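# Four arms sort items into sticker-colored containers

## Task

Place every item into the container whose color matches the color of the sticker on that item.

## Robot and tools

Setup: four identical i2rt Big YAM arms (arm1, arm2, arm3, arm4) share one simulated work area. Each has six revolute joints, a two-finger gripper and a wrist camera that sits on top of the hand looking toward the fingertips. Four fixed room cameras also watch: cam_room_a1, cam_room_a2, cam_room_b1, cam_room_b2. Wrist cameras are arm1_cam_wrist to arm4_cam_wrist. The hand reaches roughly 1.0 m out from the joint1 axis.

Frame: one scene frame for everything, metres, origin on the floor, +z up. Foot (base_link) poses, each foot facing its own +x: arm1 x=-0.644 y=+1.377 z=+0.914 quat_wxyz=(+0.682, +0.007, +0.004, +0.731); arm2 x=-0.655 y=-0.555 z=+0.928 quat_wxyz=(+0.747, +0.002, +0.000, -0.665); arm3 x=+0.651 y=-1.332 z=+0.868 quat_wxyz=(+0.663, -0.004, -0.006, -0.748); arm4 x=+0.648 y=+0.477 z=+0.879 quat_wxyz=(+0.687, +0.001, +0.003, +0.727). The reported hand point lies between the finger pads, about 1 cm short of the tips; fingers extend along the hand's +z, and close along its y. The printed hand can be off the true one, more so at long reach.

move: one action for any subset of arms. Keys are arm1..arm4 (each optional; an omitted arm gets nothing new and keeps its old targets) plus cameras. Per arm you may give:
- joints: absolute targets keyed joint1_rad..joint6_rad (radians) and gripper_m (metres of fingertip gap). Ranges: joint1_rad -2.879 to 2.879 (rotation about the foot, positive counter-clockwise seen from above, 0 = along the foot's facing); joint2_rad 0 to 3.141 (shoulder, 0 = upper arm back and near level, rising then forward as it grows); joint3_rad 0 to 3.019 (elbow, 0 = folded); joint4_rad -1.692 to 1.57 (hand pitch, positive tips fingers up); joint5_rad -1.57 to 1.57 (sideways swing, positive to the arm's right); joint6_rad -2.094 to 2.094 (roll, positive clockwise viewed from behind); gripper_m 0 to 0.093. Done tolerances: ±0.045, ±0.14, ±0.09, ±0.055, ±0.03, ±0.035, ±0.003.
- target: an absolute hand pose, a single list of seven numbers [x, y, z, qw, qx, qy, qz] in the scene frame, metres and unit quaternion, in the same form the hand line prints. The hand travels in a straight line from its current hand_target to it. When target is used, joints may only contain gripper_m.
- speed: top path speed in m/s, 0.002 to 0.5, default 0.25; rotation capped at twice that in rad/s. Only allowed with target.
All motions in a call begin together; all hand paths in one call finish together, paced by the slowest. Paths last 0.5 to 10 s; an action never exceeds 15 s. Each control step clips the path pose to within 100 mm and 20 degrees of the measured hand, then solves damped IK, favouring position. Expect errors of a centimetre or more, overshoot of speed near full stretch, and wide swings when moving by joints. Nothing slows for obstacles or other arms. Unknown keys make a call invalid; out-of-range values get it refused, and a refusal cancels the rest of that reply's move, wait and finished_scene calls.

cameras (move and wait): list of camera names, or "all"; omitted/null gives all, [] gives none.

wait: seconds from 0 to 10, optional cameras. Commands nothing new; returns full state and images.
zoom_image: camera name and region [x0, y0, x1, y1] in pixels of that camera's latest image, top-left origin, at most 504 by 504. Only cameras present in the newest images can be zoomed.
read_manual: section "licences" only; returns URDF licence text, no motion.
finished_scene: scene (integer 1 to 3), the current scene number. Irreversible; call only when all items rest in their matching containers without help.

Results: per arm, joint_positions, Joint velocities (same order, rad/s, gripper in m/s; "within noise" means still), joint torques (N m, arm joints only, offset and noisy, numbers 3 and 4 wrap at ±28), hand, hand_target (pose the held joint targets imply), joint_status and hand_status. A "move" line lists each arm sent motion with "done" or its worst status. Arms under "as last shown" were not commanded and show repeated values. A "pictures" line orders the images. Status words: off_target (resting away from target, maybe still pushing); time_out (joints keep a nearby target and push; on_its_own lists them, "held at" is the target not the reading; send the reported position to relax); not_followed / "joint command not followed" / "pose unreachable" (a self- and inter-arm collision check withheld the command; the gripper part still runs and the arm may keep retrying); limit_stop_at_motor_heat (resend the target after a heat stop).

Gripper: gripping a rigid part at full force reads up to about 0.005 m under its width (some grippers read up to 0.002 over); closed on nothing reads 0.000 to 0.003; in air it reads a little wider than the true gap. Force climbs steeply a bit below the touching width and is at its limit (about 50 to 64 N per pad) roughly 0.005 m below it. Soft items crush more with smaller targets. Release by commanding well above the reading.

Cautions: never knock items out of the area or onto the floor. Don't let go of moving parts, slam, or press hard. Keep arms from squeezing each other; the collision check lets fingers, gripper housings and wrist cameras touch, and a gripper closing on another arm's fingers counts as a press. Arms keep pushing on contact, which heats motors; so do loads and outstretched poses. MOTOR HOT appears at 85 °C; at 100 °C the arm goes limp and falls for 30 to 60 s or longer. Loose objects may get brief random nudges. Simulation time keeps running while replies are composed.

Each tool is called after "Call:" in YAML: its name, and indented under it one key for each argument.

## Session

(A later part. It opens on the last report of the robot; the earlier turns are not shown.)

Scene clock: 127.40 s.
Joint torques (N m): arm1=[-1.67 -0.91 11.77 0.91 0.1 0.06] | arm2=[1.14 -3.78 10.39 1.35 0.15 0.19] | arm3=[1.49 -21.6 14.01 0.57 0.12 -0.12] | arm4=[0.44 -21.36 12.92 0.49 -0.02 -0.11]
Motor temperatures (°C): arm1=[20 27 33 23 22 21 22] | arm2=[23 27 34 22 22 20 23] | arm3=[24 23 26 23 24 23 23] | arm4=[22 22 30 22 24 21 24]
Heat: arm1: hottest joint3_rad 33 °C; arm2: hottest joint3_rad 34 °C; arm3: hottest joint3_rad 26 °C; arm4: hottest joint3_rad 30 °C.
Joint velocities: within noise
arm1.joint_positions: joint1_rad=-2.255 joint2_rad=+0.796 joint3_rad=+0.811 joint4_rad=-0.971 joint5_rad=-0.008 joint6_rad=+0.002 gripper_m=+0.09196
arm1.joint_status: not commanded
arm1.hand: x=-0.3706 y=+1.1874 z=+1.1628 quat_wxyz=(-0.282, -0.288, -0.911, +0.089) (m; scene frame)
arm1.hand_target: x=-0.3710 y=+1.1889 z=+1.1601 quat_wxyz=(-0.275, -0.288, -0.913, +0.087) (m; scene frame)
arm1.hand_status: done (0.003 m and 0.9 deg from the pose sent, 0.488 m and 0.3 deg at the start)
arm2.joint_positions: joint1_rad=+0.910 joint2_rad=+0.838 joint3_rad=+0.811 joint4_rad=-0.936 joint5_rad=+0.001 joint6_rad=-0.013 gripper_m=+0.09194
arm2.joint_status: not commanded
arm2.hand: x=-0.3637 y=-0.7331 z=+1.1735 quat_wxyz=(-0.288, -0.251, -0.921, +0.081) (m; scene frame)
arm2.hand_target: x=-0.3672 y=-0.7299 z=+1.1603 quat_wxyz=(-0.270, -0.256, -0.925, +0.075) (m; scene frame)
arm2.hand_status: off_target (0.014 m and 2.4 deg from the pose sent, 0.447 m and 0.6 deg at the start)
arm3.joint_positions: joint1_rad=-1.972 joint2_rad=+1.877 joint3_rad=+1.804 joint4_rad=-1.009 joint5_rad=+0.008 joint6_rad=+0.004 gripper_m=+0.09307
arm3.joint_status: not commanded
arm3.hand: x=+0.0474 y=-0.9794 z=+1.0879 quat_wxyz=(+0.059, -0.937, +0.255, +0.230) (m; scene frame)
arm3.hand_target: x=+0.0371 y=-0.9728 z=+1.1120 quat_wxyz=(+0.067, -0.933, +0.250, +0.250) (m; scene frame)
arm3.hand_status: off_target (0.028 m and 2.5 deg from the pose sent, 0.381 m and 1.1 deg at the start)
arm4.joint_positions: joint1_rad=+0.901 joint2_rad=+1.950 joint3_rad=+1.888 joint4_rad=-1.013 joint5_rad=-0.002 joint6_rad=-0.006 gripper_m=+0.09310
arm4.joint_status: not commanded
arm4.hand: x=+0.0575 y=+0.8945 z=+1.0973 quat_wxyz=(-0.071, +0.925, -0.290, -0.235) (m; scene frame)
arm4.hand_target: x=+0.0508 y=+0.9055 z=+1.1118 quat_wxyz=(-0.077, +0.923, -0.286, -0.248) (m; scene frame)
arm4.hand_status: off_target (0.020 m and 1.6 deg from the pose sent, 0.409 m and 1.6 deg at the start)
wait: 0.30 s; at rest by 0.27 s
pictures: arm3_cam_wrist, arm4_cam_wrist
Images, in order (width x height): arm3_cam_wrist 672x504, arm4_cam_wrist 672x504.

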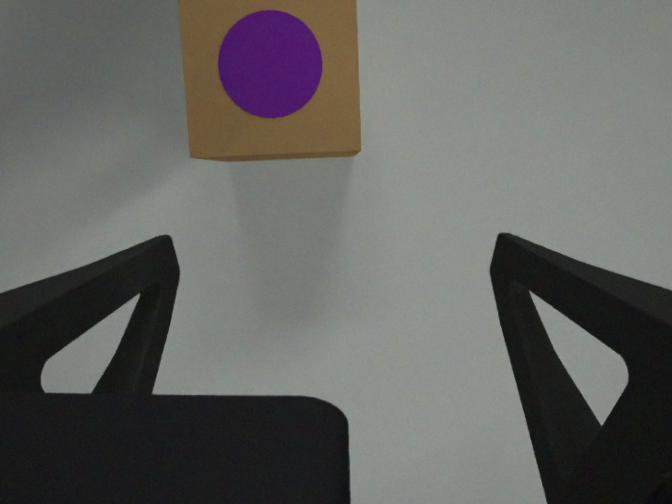

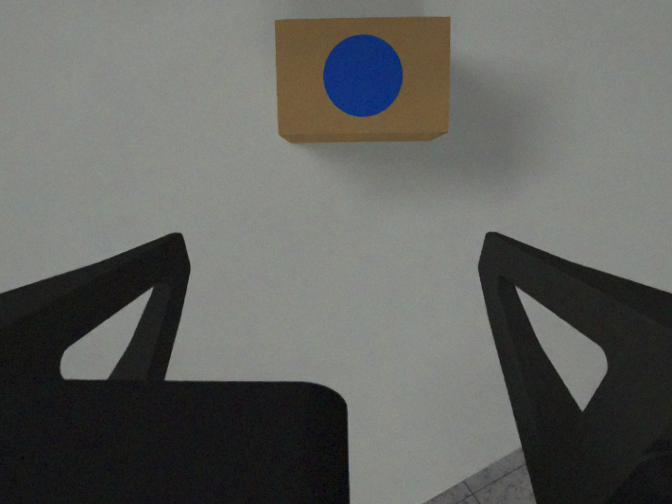

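Call:
move:
  arm3: {"target": [-0.0186, -0.965, 1.036, 0.0670, -0.9330, 0.2500, 0.2500], "speed": 0.2}
  arm4: {"target": [0.007, 0.948, 1.033, 0.0765, -0.9227, 0.2856, 0.2472], "speed": 0.2}
  arm1: {"joints": {"joint1_rad": 1.5, "joint2_rad": 0.55, "joint3_rad": 1.55, "joint4_rad": -1.40}}
  arm2: {"joints": {"joint1_rad": -1.69, "joint2_rad": 0.55, "joint3_rad": 1.55, "joint4_rad": -1.40}}
  cameras: ["arm3_cam_wrist", "arm4_cam_wrist"]

Scene clock: 141.40 s.
Joint torques (N m): arm1=[-1.03 8.12 10.51 1.48 0.07 0.06] | arm2=[0.26 4.31 10.74 1.91 -0.04 0.19] | arm3=[2.37 -22.95 13.11 1.31 0.11 0.02] | arm4=[0.03 -24.18 12.25 1.09 -0.04 -0.07]
Motor temperatures (°C): arm1=[20 26 34 23 22 21 22] | arm2=[23 27 33 22 22 20 23] | arm3=[24 24 27 23 24 23 23] | arm4=[22 23 33 22 24 21 24]
Heat: arm1: hottest joint3_rad 34 °C; arm2: hottest joint3_rad 33 °C; arm3: hottest joint3_rad 27 °C; arm4: hottest joint3_rad 33 °C.
move: arm1 done; arm2 done; arm3 off_target; arm4 off_target
Joint velocities: within noise
arm1.joint_positions: joint1_rad=+1.493 joint2_rad=+0.536 joint3_rad=+1.515 joint4_rad=-1.389 joint5_rad=-0.007 joint6_rad=+0.002 gripper_m=+0.09203
arm1.joint_status: all done
arm1.hand: x=-0.8038 y=+1.3765 z=+1.5180 quat_wxyz=(+0.000, +0.832, -0.002, -0.555) (m; scene frame)
arm1.hand_target: x=-0.8015 y=+1.3755 z=+1.5285 quat_wxyz=(+0.002, +0.829, +0.000, -0.559) (m; scene frame)
arm1.hand_status: not commanded
arm2.joint_positions: joint1_rad=-1.685 joint2_rad=+0.539 joint3_rad=+1.514 joint4_rad=-1.385 joint5_rad=+0.005 joint6_rad=-0.013 gripper_m=+0.09198
arm2.joint_status: all done
arm2.hand: x=-0.8276 y=-0.5564 z=+1.5293 quat_wxyz=(+0.006, -0.837, -0.006, +0.548) (m; scene frame)
arm2.hand_target: x=-0.8237 y=-0.5556 z=+1.5397 quat_wxyz=(+0.004, -0.834, +0.001, +0.552) (m; scene frame)
arm2.hand_status: not commanded
arm3.joint_positions: joint1_rad=-1.954 joint2_rad=+2.036 joint3_rad=+1.878 joint4_rad=-0.921 joint5_rad=+0.024 joint6_rad=+0.015 gripper_m=+0.09300
arm3.joint_status: not commanded
arm3.hand: x=-0.0002 y=-0.9655 z=+1.0235 quat_wxyz=(+0.064, -0.937, +0.253, +0.231) (m; scene frame)
arm3.hand_target: x=-0.0177 y=-0.9657 z=+1.0362 quat_wxyz=(+0.067, -0.933, +0.250, +0.250) (m; scene frame)
arm3.hand_status: off_target (0.022 m and 2.3 deg from the pose sent, 0.085 m and 2.5 deg at the start)
arm4.joint_positions: joint1_rad=+0.886 joint2_rad=+2.153 joint3_rad=+2.020 joint4_rad=-0.956 joint5_rad=-0.009 joint6_rad=-0.020 gripper_m=+0.09306
arm4.joint_status: not commanded
arm4.hand: x=+0.0176 y=+0.9352 z=+1.0218 quat_wxyz=(-0.070, +0.926, -0.290, -0.229) (m; scene frame)
arm4.hand_target: x=+0.0080 y=+0.9474 z=+1.0332 quat_wxyz=(-0.077, +0.923, -0.286, -0.247) (m; scene frame)
arm4.hand_status: off_target (0.020 m and 2.3 deg from the pose sent, 0.098 m and 1.6 deg at the start)
pictures: arm3_cam_wrist, arm4_cam_wrist
Images, in order (width x height): arm3_cam_wrist 672x504, arm4_cam_wrist 672x504.

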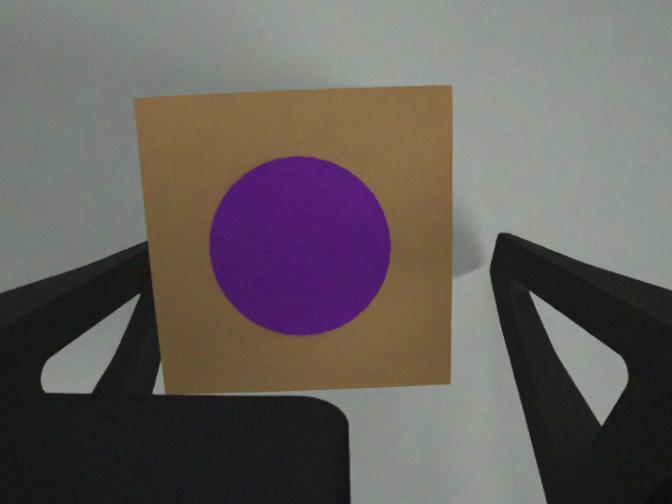

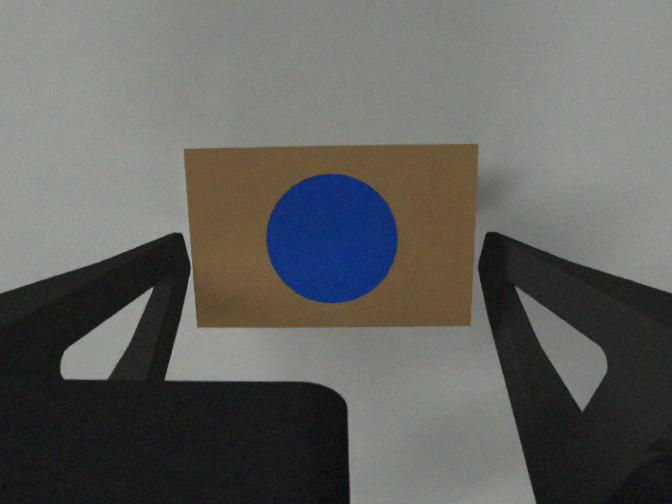

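Call:
move:
  arm3: {"joints": {"gripper_m": 0.045}}
  arm4: {"joints": {"gripper_m": 0.058}}
  cameras: []

Call:
move:
  arm3: {"target": [0.363, -1.162, 1.17, 0.0670, -0.9330, 0.2500, 0.2500], "speed": 0.45}
  arm4: {"target": [0.377, 0.666, 1.17, 0.0765, -0.9227, 0.2856, 0.2472], "speed": 0.45}
  cameras: ["arm3_cam_wrist", "arm4_cam_wrist"]

Call:
move:
  arm3: {"joints": {"joint1_rad": 1.773, "joint2_rad": 0.87, "joint3_rad": 0.90, "joint4_rad": -1.08, "joint5_rad": 0, "joint6_rad": 0}}
  arm4: {"joints": {"joint1_rad": -1.88, "joint2_rad": 0.87, "joint3_rad": 0.90, "joint4_rad": -1.08, "joint5_rad": 0, "joint6_rad": 0}}
  cameras: []

Call:
wait:
  seconds: 0.3
  cameras: ["arm3_cam_wrist", "arm4_cam_wrist"]

Scene clock: 158.13 s.
Joint torques (N m): arm1=[-1.26 7.94 10.43 1.32 0.08 0.07] | arm2=[0.38 4.13 10.74 1.92 -0.04 0.18] | arm3=[2.26 -22.89 13.12 1.24 0.11 0.01] | arm4=[0.56 -24 12.29 1.17 -0.04 -0.05]
Motor temperatures (°C): arm1=[20 25 33 23 22 21 21] | arm2=[23 26 33 22 22 20 23] | arm3=[24 25 29 23 24 23 23] | arm4=[22 24 38 22 24 21 24]
Heat: arm1: hottest joint3_rad 33 °C; arm2: hottest joint3_rad 33 °C; arm3: hottest joint3_rad 29 °C; arm4: hottest joint3_rad 38 °C.
move: arm3 off_target; arm4 off_target
Joint velocities: within noise
arm1, arm2: as last shown
arm2.hand_target: x=-0.8237 y=-0.5556 z=+1.5398 quat_wxyz=(+0.004, -0.834, +0.001, +0.552) (m; scene frame)
arm3.joint_positions: joint1_rad=-1.954 joint2_rad=+2.036 joint3_rad=+1.878 joint4_rad=-0.921 joint5_rad=+0.024 joint6_rad=+0.015 gripper_m=+0.05290
arm3.joint_status: gripper_m off_target (ended at +0.05293, target +0.04500)
arm3.hand: x=-0.0002 y=-0.9655 z=+1.0235 quat_wxyz=(+0.064, -0.937, +0.253, +0.231) (m; scene frame)
arm3.hand_target: x=-0.0176 y=-0.9656 z=+1.0362 quat_wxyz=(+0.067, -0.933, +0.250, +0.250) (m; scene frame)
arm3.hand_status: not commanded
arm4.joint_positions: joint1_rad=+0.886 joint2_rad=+2.153 joint3_rad=+2.020 joint4_rad=-0.956 joint5_rad=-0.009 joint6_rad=-0.020 gripper_m=+0.06913
arm4.joint_status: gripper_m off_target (ended at +0.06915, target +0.05800)
arm4.hand: x=+0.0176 y=+0.9352 z=+1.0218 quat_wxyz=(-0.070, +0.926, -0.290, -0.229) (m; scene frame)
arm4.hand_target: x=+0.0080 y=+0.9474 z=+1.0332 quat_wxyz=(-0.077, +0.923, -0.286, -0.247) (m; scene frame)
arm4.hand_status: not commanded
pictures: none
No camera images: "cameras" was empty.

Scene clock: 160.10 s.
Joint torques (N m): arm1=[-1.14 7.82 10.48 1.28 0.14 0.04] | arm2=[0.38 4.19 10.78 1.91 -0.04 0.19] | arm3=[0.67 -4.19 9.22 0.88 -0.06 -0.13] | arm4=[1.32 -3.66 9.39 0.54 0.22 0.18]
Motor temperatures (°C): arm1=[20 25 33 23 22 21 21] | arm2=[23 26 33 22 22 20 23] | arm3=[24 25 29 23 24 23 23] | arm4=[22 24 37 22 24 21 25]
Heat: arm1: hottest joint3_rad 33 °C; arm2: hottest joint3_rad 33 °C; arm3: hottest joint3_rad 29 °C; arm4: hottest joint3_rad 37 °C.
move: arm3 done; arm4 done
Joint velocities: within noise
arm1, arm2: as last shown
arm3.joint_positions: joint1_rad=-1.954 joint2_rad=+0.866 joint3_rad=+1.012 joint4_rad=-1.176 joint5_rad=+0.018 joint6_rad=+0.012 gripper_m=+0.05290
arm3.joint_status: not commanded
arm3.hand: x=+0.3609 y=-1.1638 z=+1.1725 quat_wxyz=(+0.067, -0.932, +0.250, +0.255) (m; scene frame)
arm3.hand_target: x=+0.3629 y=-1.1620 z=+1.1701 quat_wxyz=(+0.067, -0.933, +0.250, +0.250) (m; scene frame)
arm3.hand_status: done (0.004 m and 0.5 deg from the pose sent, 0.438 m and 2.3 deg at the start)
arm4.joint_positions: joint1_rad=+0.908 joint2_rad=+0.858 joint3_rad=+0.969 joint4_rad=-1.146 joint5_rad=+0.002 joint6_rad=-0.016 gripper_m=+0.06913
arm4.joint_status: not commanded
arm4.hand: x=+0.3780 y=+0.6674 z=+1.1718 quat_wxyz=(-0.080, +0.922, -0.281, -0.253) (m; scene frame)
arm4.hand_target: x=+0.3770 y=+0.6660 z=+1.1699 quat_wxyz=(-0.077, +0.923, -0.286, -0.247) (m; scene frame)
arm4.hand_status: done (0.002 m and 0.9 deg from the pose sent, 0.473 m and 2.3 deg at the start)
pictures: arm3_cam_wrist, arm4_cam_wrist
Images, in order (width x height): arm3_cam_wrist 672x504, arm4_cam_wrist 672x504.

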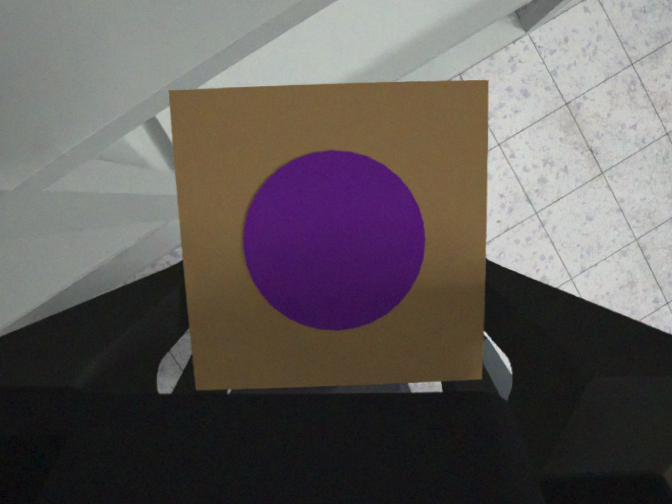

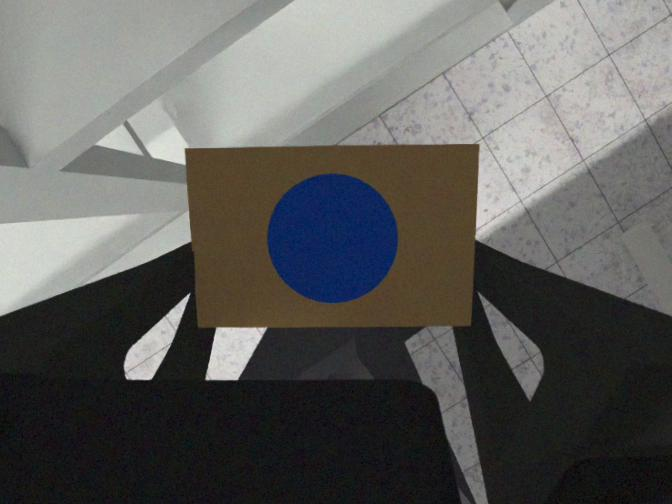

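Scene clock: 162.67 s.
Joint torques (N m): arm1=[-1.08 7.12 10.4 1.33 0.08 0.04] | arm2=[0.38 4.13 10.78 1.94 -0.04 0.18] | arm3=[1.9 -5.13 9.76 1.07 0.12 -0.11] | arm4=[0.91 -3.6 9.81 1.07 0.05 0.14]
Motor temperatures (°C): arm1=[20 25 33 23 22 21 21] | arm2=[23 26 33 22 22 20 23] | arm3=[24 25 29 23 24 23 23] | arm4=[22 24 37 22 24 21 25]
Heat: arm1: hottest joint3_rad 33 °C; arm2: hottest joint3_rad 33 °C; arm3: hottest joint3_rad 29 °C; arm4: hottest joint3_rad 37 °C.
move: arm3 done; arm4 done
Joint velocities: within noise
arm1, arm2: as last shown
arm3.joint_positions: joint1_rad=+1.764 joint2_rad=+0.876 joint3_rad=+0.895 joint4_rad=-1.083 joint5_rad=-0.002 joint6_rad=+0.006 gripper_m=+0.05284
arm3.joint_status: all done
arm3.hand: x=+0.9827 y=-1.3040 z=+1.1248 quat_wxyz=(-0.251, +0.034, -0.967, -0.004) (m; scene frame)
arm3.hand_target: x=+0.9831 y=-1.3014 z=+1.1294 quat_wxyz=(-0.257, +0.041, -0.965, -0.004) (m; scene frame)
arm3.hand_status: not commanded
arm4.joint_positions: joint1_rad=-1.880 joint2_rad=+0.867 joint3_rad=+0.889 joint4_rad=-1.088 joint5_rad=+0.001 joint6_rad=-0.011 gripper_m=+0.06919
arm4.joint_status: all done
arm4.hand: x=+0.9677 y=+0.3952 z=+1.1343 quat_wxyz=(-0.245, -0.116, -0.962, +0.035) (m; scene frame)
arm4.hand_target: x=+0.9721 y=+0.3943 z=+1.1398 quat_wxyz=(-0.253, -0.121, -0.959, +0.034) (m; scene frame)
arm4.hand_status: not commanded
pictures: none
No camera images: "cameras" was empty.

Scene clock: 162.97 s.
Joint torques (N m): arm1=[-1.03 7.77 10.32 1.32 0.09 0.08] | arm2=[0.32 4.19 10.77 1.91 -0.03 0.18] | arm3=[1.73 -5.13 9.77 1.11 0.13 -0.11] | arm4=[0.67 -3.9 9.87 1.17 0.04 0.15]
Motor temperatures (°C): arm1=[20 25 33 23 22 21 21] | arm2=[23 26 33 22 22 20 23] | arm3=[24 25 29 23 24 23 23] | arm4=[22 24 37 22 24 21 25]
Heat: arm1: hottest joint3_rad 33 °C; arm2: hottest joint3_rad 33 °C; arm3: hottest joint3_rad 29 °C; arm4: hottest joint3_rad 37 °C.
Joint velocities: within noise
arm1.joint_positions: joint1_rad=+1.493 joint2_rad=+0.536 joint3_rad=+1.515 joint4_rad=-1.389 joint5_rad=-0.007 joint6_rad=+0.002 gripper_m=+0.09203
arm1.joint_status: not commanded
arm1.hand: x=-0.8038 y=+1.3765 z=+1.5180 quat_wxyz=(+0.000, +0.832, -0.002, -0.555) (m; scene frame)
arm1.hand_target: x=-0.8015 y=+1.3755 z=+1.5285 quat_wxyz=(+0.002, +0.829, +0.000, -0.559) (m; scene frame)
arm1.hand_status: not commanded
arm2.joint_positions: joint1_rad=-1.685 joint2_rad=+0.539 joint3_rad=+1.514 joint4_rad=-1.385 joint5_rad=+0.005 joint6_rad=-0.013 gripper_m=+0.09198
arm2.joint_status: not commanded
arm2.hand: x=-0.8276 y=-0.5564 z=+1.5293 quat_wxyz=(+0.006, -0.837, -0.006, +0.548) (m; scene frame)
arm2.hand_target: x=-0.8237 y=-0.5556 z=+1.5398 quat_wxyz=(+0.004, -0.834, +0.001, +0.552) (m; scene frame)
arm2.hand_status: not commanded
arm3.joint_positions: joint1_rad=+1.764 joint2_rad=+0.876 joint3_rad=+0.895 joint4_rad=-1.083 joint5_rad=-0.002 joint6_rad=+0.006 gripper_m=+0.05284
arm3.joint_status: all done
arm3.hand: x=+0.9827 y=-1.3040 z=+1.1248 quat_wxyz=(-0.251, +0.034, -0.967, -0.004) (m; scene frame)
arm3.hand_target: x=+0.9831 y=-1.3014 z=+1.1294 quat_wxyz=(-0.257, +0.041, -0.965, -0.004) (m; scene frame)
arm3.hand_status: not commanded
arm4.joint_positions: joint1_rad=-1.880 joint2_rad=+0.867 joint3_rad=+0.889 joint4_rad=-1.088 joint5_rad=+0.001 joint6_rad=-0.011 gripper_m=+0.06919
arm4.joint_status: all done
arm4.hand: x=+0.9677 y=+0.3952 z=+1.1343 quat_wxyz=(-0.245, -0.116, -0.962, +0.035) (m; scene frame)
arm4.hand_target: x=+0.9721 y=+0.3943 z=+1.1398 quat_wxyz=(-0.253, -0.121, -0.959, +0.034) (m; scene frame)
arm4.hand_status: not commanded
wait: 0.30 s; at rest by 0.27 s
pictures: arm3_cam_wrist, arm4_cam_wrist
Images, in order (width x height): arm3_cam_wrist 672x504, arm4_cam_wrist 672x504.

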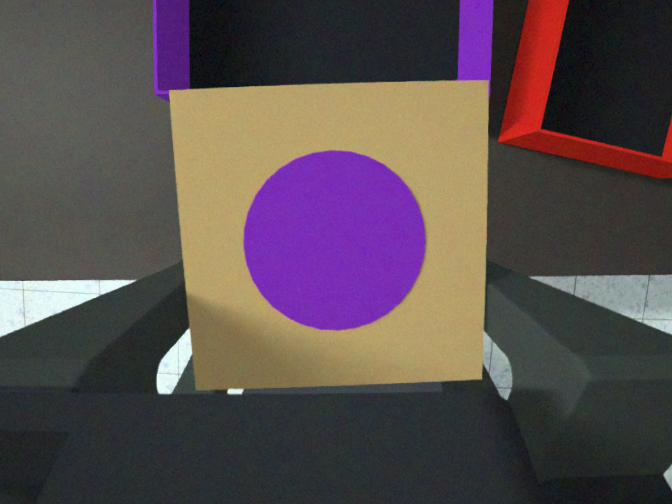

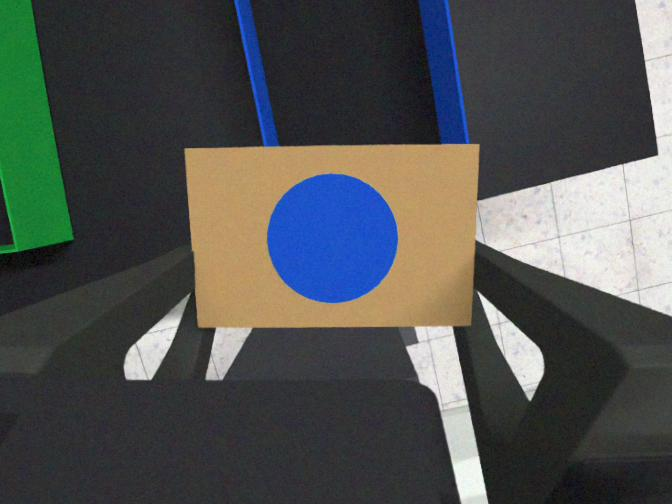

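Call:
move:
  arm3: {"target": [1.219, -1.276, 0.88, 0.2796, -0.0335, 0.9595, 0.0098], "speed": 0.4}
  arm4: {"target": [1.152, 0.342, 0.88, 0.2796, 0.0335, 0.9595, -0.0098], "speed": 0.4}
  cameras: ["arm3_cam_wrist", "arm4_cam_wrist"]

Scene clock: 181.23 s.
Joint torques (N m): arm1=[-1.03 7.36 10.52 1.24 0.08 0.03] | arm2=[0.21 4.07 10.78 1.94 -0.05 0.19] | arm3=[2.02 -17.32 10.22 1.66 0.14 0.02] | arm4=[0.62 -15.21 8.54 1.4 -0.13 -0.1]
Motor temperatures (°C): arm1=[20 25 33 23 22 21 21] | arm2=[23 26 33 22 22 20 23] | arm3=[24 25 29 23 24 23 24] | arm4=[22 24 36 22 24 21 25]
Heat: arm1: hottest joint3_rad 33 °C; arm2: hottest joint3_rad 33 °C; arm3: hottest joint3_rad 29 °C; arm4: hottest joint3_rad 36 °C.
move: arm3 off_target; arm4 off_target
Joint velocities: within noise
arm1, arm2: as last shown
arm3.joint_positions: joint1_rad=+1.777 joint2_rad=+1.783 joint3_rad=+0.953 joint4_rad=-0.246 joint5_rad=+0.001 joint6_rad=+0.025 gripper_m=+0.05284
arm3.joint_status: not commanded
arm3.hand: x=+1.1916 y=-1.2862 z=+0.8557 quat_wxyz=(-0.245, +0.031, -0.969, -0.006) (m; scene frame)
arm3.hand_target: x=+1.2172 y=-1.2760 z=+0.8808 quat_wxyz=(-0.279, +0.034, -0.960, -0.010) (m; scene frame)
arm3.hand_status: off_target (0.038 m and 4.1 deg from the pose sent, 0.341 m and 3.5 deg at the start)
arm4.joint_positions: joint1_rad=-1.924 joint2_rad=+1.707 joint3_rad=+0.815 joint4_rad=-0.182 joint5_rad=-0.124 joint6_rad=-0.181 gripper_m=+0.06919
arm4.joint_status: not commanded
arm4.hand: x=+1.1292 y=+0.3519 z=+0.8613 quat_wxyz=(-0.250, -0.040, -0.967, +0.001) (m; scene frame)
arm4.hand_target: x=+1.1510 y=+0.3423 z=+0.8808 quat_wxyz=(-0.280, -0.033, -0.959, +0.010) (m; scene frame)
arm4.hand_status: off_target (0.031 m and 3.7 deg from the pose sent, 0.319 m and 10.7 deg at the start)
pictures: arm3_cam_wrist, arm4_cam_wrist
Images, in order (width x height): arm3_cam_wrist 672x504, arm4_cam_wrist 672x504.

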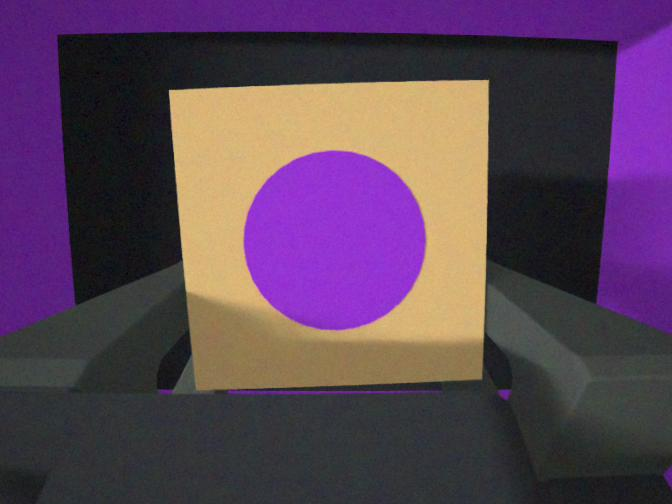

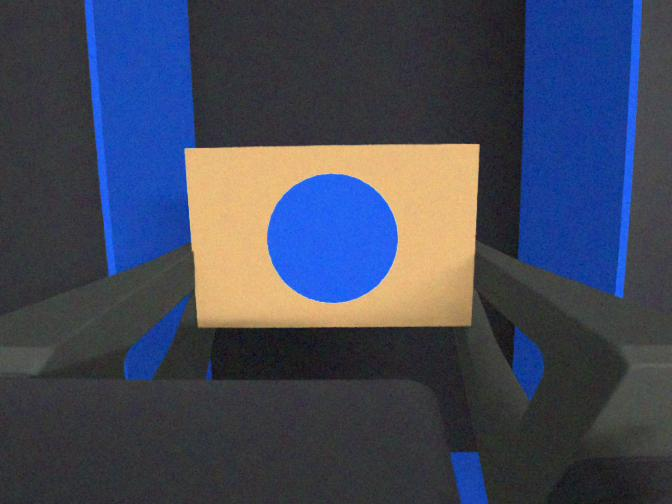

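Call:
move:
  arm3: {"target": [1.217, -1.276, 0.732, 0.2796, -0.0335, 0.9595, 0.0098], "speed": 0.12}
  arm4: {"target": [1.151, 0.332, 0.731, 0.2796, 0.0335, 0.9595, -0.0098], "speed": 0.12}
  cameras: ["arm3_cam_wrist", "arm4_cam_wrist"]

Scene clock: 192.90 s.
Joint torques (N m): arm1=[-0.79 7.59 10.37 1.29 0.08 0.11] | arm2=[0.21 4.13 10.74 1.94 -0.04 0.19] | arm3=[2.08 -14.68 6.23 1.47 0.11 0.03] | arm4=[0.03 -13.16 4.59 1.28 -0.09 -0.06]
Motor temperatures (°C): arm1=[20 25 33 23 22 21 21] | arm2=[23 25 33 22 22 20 23] | arm3=[24 24 29 23 24 23 24] | arm4=[22 24 36 22 24 21 26]
Heat: arm1: hottest joint3_rad 33 °C; arm2: hottest joint3_rad 33 °C; arm3: hottest joint3_rad 29 °C; arm4: hottest joint3_rad 36 °C.
move: arm3 off_target; arm4 off_target
Joint velocities: within noise
arm1, arm2: as last shown
arm3.joint_positions: joint1_rad=+1.781 joint2_rad=+2.078 joint3_rad=+0.957 joint4_rad=+0.127 joint5_rad=+0.005 joint6_rad=+0.028 gripper_m=+0.05284
arm3.joint_status: not commanded
arm3.hand: x=+1.2143 y=-1.2841 z=+0.7457 quat_wxyz=(-0.284, +0.031, -0.958, -0.008) (m; scene frame)
arm3.hand_target: x=+1.2163 y=-1.2761 z=+0.7323 quat_wxyz=(-0.280, +0.033, -0.960, -0.010) (m; scene frame)
arm3.hand_status: off_target (0.016 m and 0.7 deg from the pose sent, 0.127 m and 4.1 deg at the start)
arm4.joint_positions: joint1_rad=-1.944 joint2_rad=+2.056 joint3_rad=+0.842 joint4_rad=+0.220 joint5_rad=-0.138 joint6_rad=-0.203 gripper_m=+0.06919
arm4.joint_status: not commanded
arm4.hand: x=+1.1532 y=+0.3351 z=+0.7480 quat_wxyz=(-0.289, -0.035, -0.957, +0.011) (m; scene frame)
arm4.hand_target: x=+1.1504 y=+0.3322 z=+0.7315 quat_wxyz=(-0.280, -0.034, -0.959, +0.010) (m; scene frame)
arm4.hand_status: off_target (0.017 m and 1.1 deg from the pose sent, 0.134 m and 3.7 deg at the start)
pictures: arm3_cam_wrist, arm4_cam_wrist
Images, in order (width x height): arm3_cam_wrist 672x504, arm4_cam_wrist 672x504.

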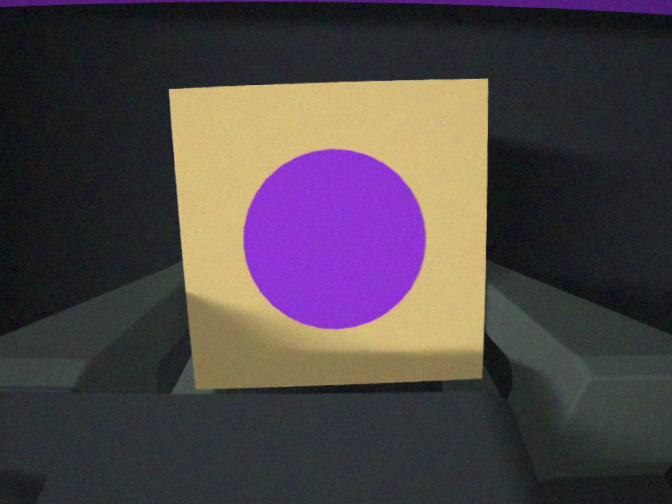

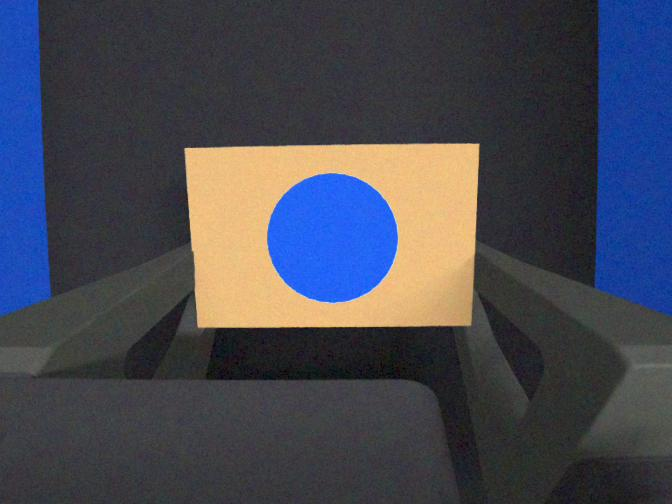

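Call:
move:
  arm3: {"target": [1.217, -1.276, 0.748, 0.2796, -0.0335, 0.9595, 0.0098], "speed": 0.1, "joints": {"gripper_m": 0.092}}
  arm4: {"target": [1.151, 0.332, 0.748, 0.2796, 0.0335, 0.9595, -0.0098], "speed": 0.1, "joints": {"gripper_m": 0.092}}
  cameras: ["arm3_cam_wrist", "arm4_cam_wrist"]

Call:
move:
  arm3: {"target": [1.14, -1.285, 0.93, 0.2796, -0.0335, 0.9595, 0.0098], "speed": 0.4}
  arm4: {"target": [1.08, 0.345, 0.93, 0.2796, 0.0335, 0.9595, -0.0098], "speed": 0.4}
  cameras: ["arm3_cam_wrist", "arm4_cam_wrist"]

Scene clock: 201.00 s.
Joint torques (N m): arm1=[-1.03 7.82 10.58 1.17 0.06 0.02] | arm2=[0.38 4.19 10.8 1.91 -0.03 0.19] | arm3=[1.9 -18.55 5.79 0.43 0.02 -0.04] | arm4=[0.38 -17.55 3.99 0.55 -0.07 -0.04]
Motor temperatures (°C): arm1=[20 25 33 23 21 21 21] | arm2=[23 25 33 22 22 20 23] | arm3=[24 25 29 23 24 23 24] | arm4=[22 24 35 22 24 21 26]
Heat: arm1: hottest joint3_rad 33 °C; arm2: hottest joint3_rad 33 °C; arm3: hottest joint3_rad 29 °C; arm4: hottest joint3_rad 35 °C.
move: arm3 off_target; arm4 done
Joint velocities: within noise
arm1, arm2: as last shown
arm3.joint_positions: joint1_rad=+1.781 joint2_rad=+2.080 joint3_rad=+0.958 joint4_rad=+0.115 joint5_rad=+0.007 joint6_rad=+0.034 gripper_m=+0.09196
arm3.joint_status: all done
arm3.hand: x=+1.2117 y=-1.2848 z=+0.7433 quat_wxyz=(-0.278, +0.027, -0.960, -0.007) (m; scene frame)
arm3.hand_target: x=+1.2167 y=-1.2761 z=+0.7479 quat_wxyz=(-0.279, +0.034, -0.960, -0.010) (m; scene frame)
arm3.hand_status: off_target (0.011 m and 0.8 deg from the pose sent, 0.009 m and 0.7 deg at the start)
arm4.joint_positions: joint1_rad=-1.944 joint2_rad=+2.061 joint3_rad=+0.842 joint4_rad=+0.199 joint5_rad=-0.138 joint6_rad=-0.203 gripper_m=+0.09191
arm4.joint_status: all done
arm4.hand: x=+1.1479 y=+0.3368 z=+0.7429 quat_wxyz=(-0.277, -0.036, -0.960, +0.008) (m; scene frame)
arm4.hand_target: x=+1.1511 y=+0.3320 z=+0.7481 quat_wxyz=(-0.280, -0.034, -0.959, +0.010) (m; scene frame)
arm4.hand_status: done (0.008 m and 0.5 deg from the pose sent, 0.004 m and 1.1 deg at the start)
pictures: arm3_cam_wrist, arm4_cam_wrist
Images, in order (width x height): arm3_cam_wrist 672x504, arm4_cam_wrist 672x504.

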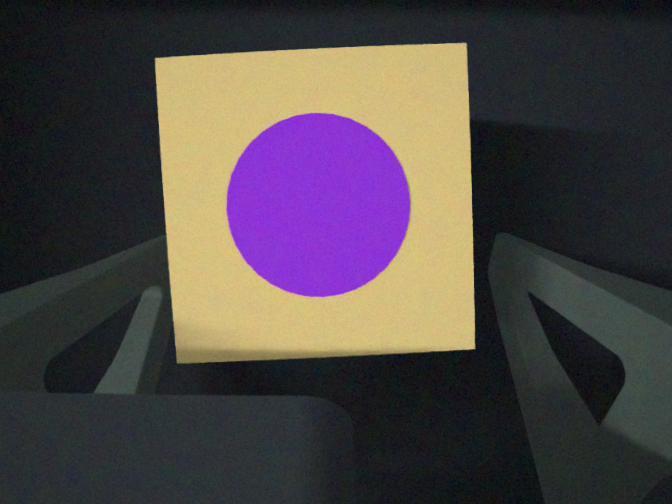

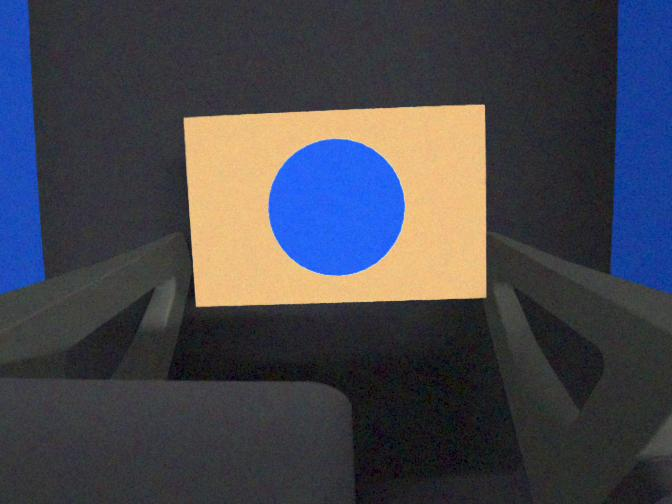

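Scene clock: 202.37 s.
Joint torques (N m): arm1=[-1.67 7.82 10.45 1.48 0.06 0.1] | arm2=[0.26 4.19 10.78 1.91 -0.04 0.19] | arm3=[1.49 -11.87 7.15 0.92 -0.05 -0.11] | arm4=[0.15 -9.35 7.16 0.57 -0.13 -0.09]
Motor temperatures (°C): arm1=[20 24 33 23 21 21 21] | arm2=[23 25 33 22 22 20 23] | arm3=[24 25 29 23 24 23 24] | arm4=[22 24 34 22 24 21 26]
Heat: arm1: hottest joint3_rad 33 °C; arm2: hottest joint3_rad 33 °C; arm3: hottest joint3_rad 29 °C; arm4: hottest joint3_rad 34 °C.
move: arm3 done; arm4 done
Joint velocities: within noise
arm1, arm2: as last shown
arm3.joint_positions: joint1_rad=+1.781 joint2_rad=+1.495 joint3_rad=+0.819 joint4_rad=-0.309 joint5_rad=+0.004 joint6_rad=+0.034 gripper_m=+0.09196
arm3.joint_status: not commanded
arm3.hand: x=+1.1436 y=-1.2877 z=+0.9366 quat_wxyz=(-0.288, +0.028, -0.957, -0.009) (m; scene frame)
arm3.hand_target: x=+1.1399 y=-1.2851 z=+0.9301 quat_wxyz=(-0.280, +0.033, -0.959, -0.010) (m; scene frame)
arm3.hand_status: done (0.008 m and 1.2 deg from the pose sent, 0.200 m and 0.8 deg at the start)
arm4.joint_positions: joint1_rad=-1.976 joint2_rad=+1.418 joint3_rad=+0.705 joint4_rad=-0.279 joint5_rad=-0.154 joint6_rad=-0.226 gripper_m=+0.09191
arm4.joint_status: not commanded
arm4.hand: x=+1.0834 y=+0.3465 z=+0.9387 quat_wxyz=(-0.292, -0.036, -0.956, +0.012) (m; scene frame)
arm4.hand_target: x=+1.0798 y=+0.3452 z=+0.9300 quat_wxyz=(-0.280, -0.034, -0.959, +0.010) (m; scene frame)
arm4.hand_status: done (0.009 m and 1.5 deg from the pose sent, 0.199 m and 0.5 deg at the start)
pictures: arm3_cam_wrist, arm4_cam_wrist
Images, in order (width x height): arm3_cam_wrist 672x504, arm4_cam_wrist 672x504.

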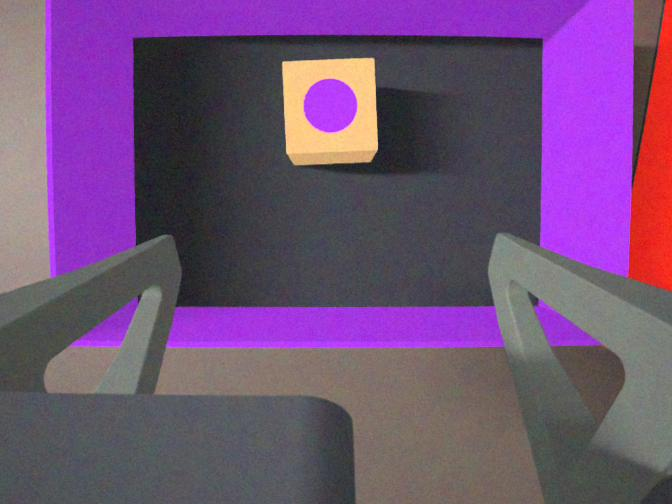

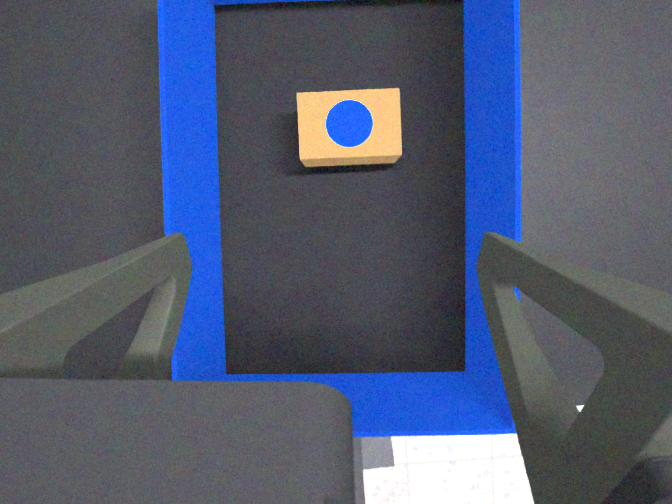

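Both items are packed. Finishing, and starting scene 3 right away.

Call:
finished_scene:
  scene: 2

The scene is finished: the task was done.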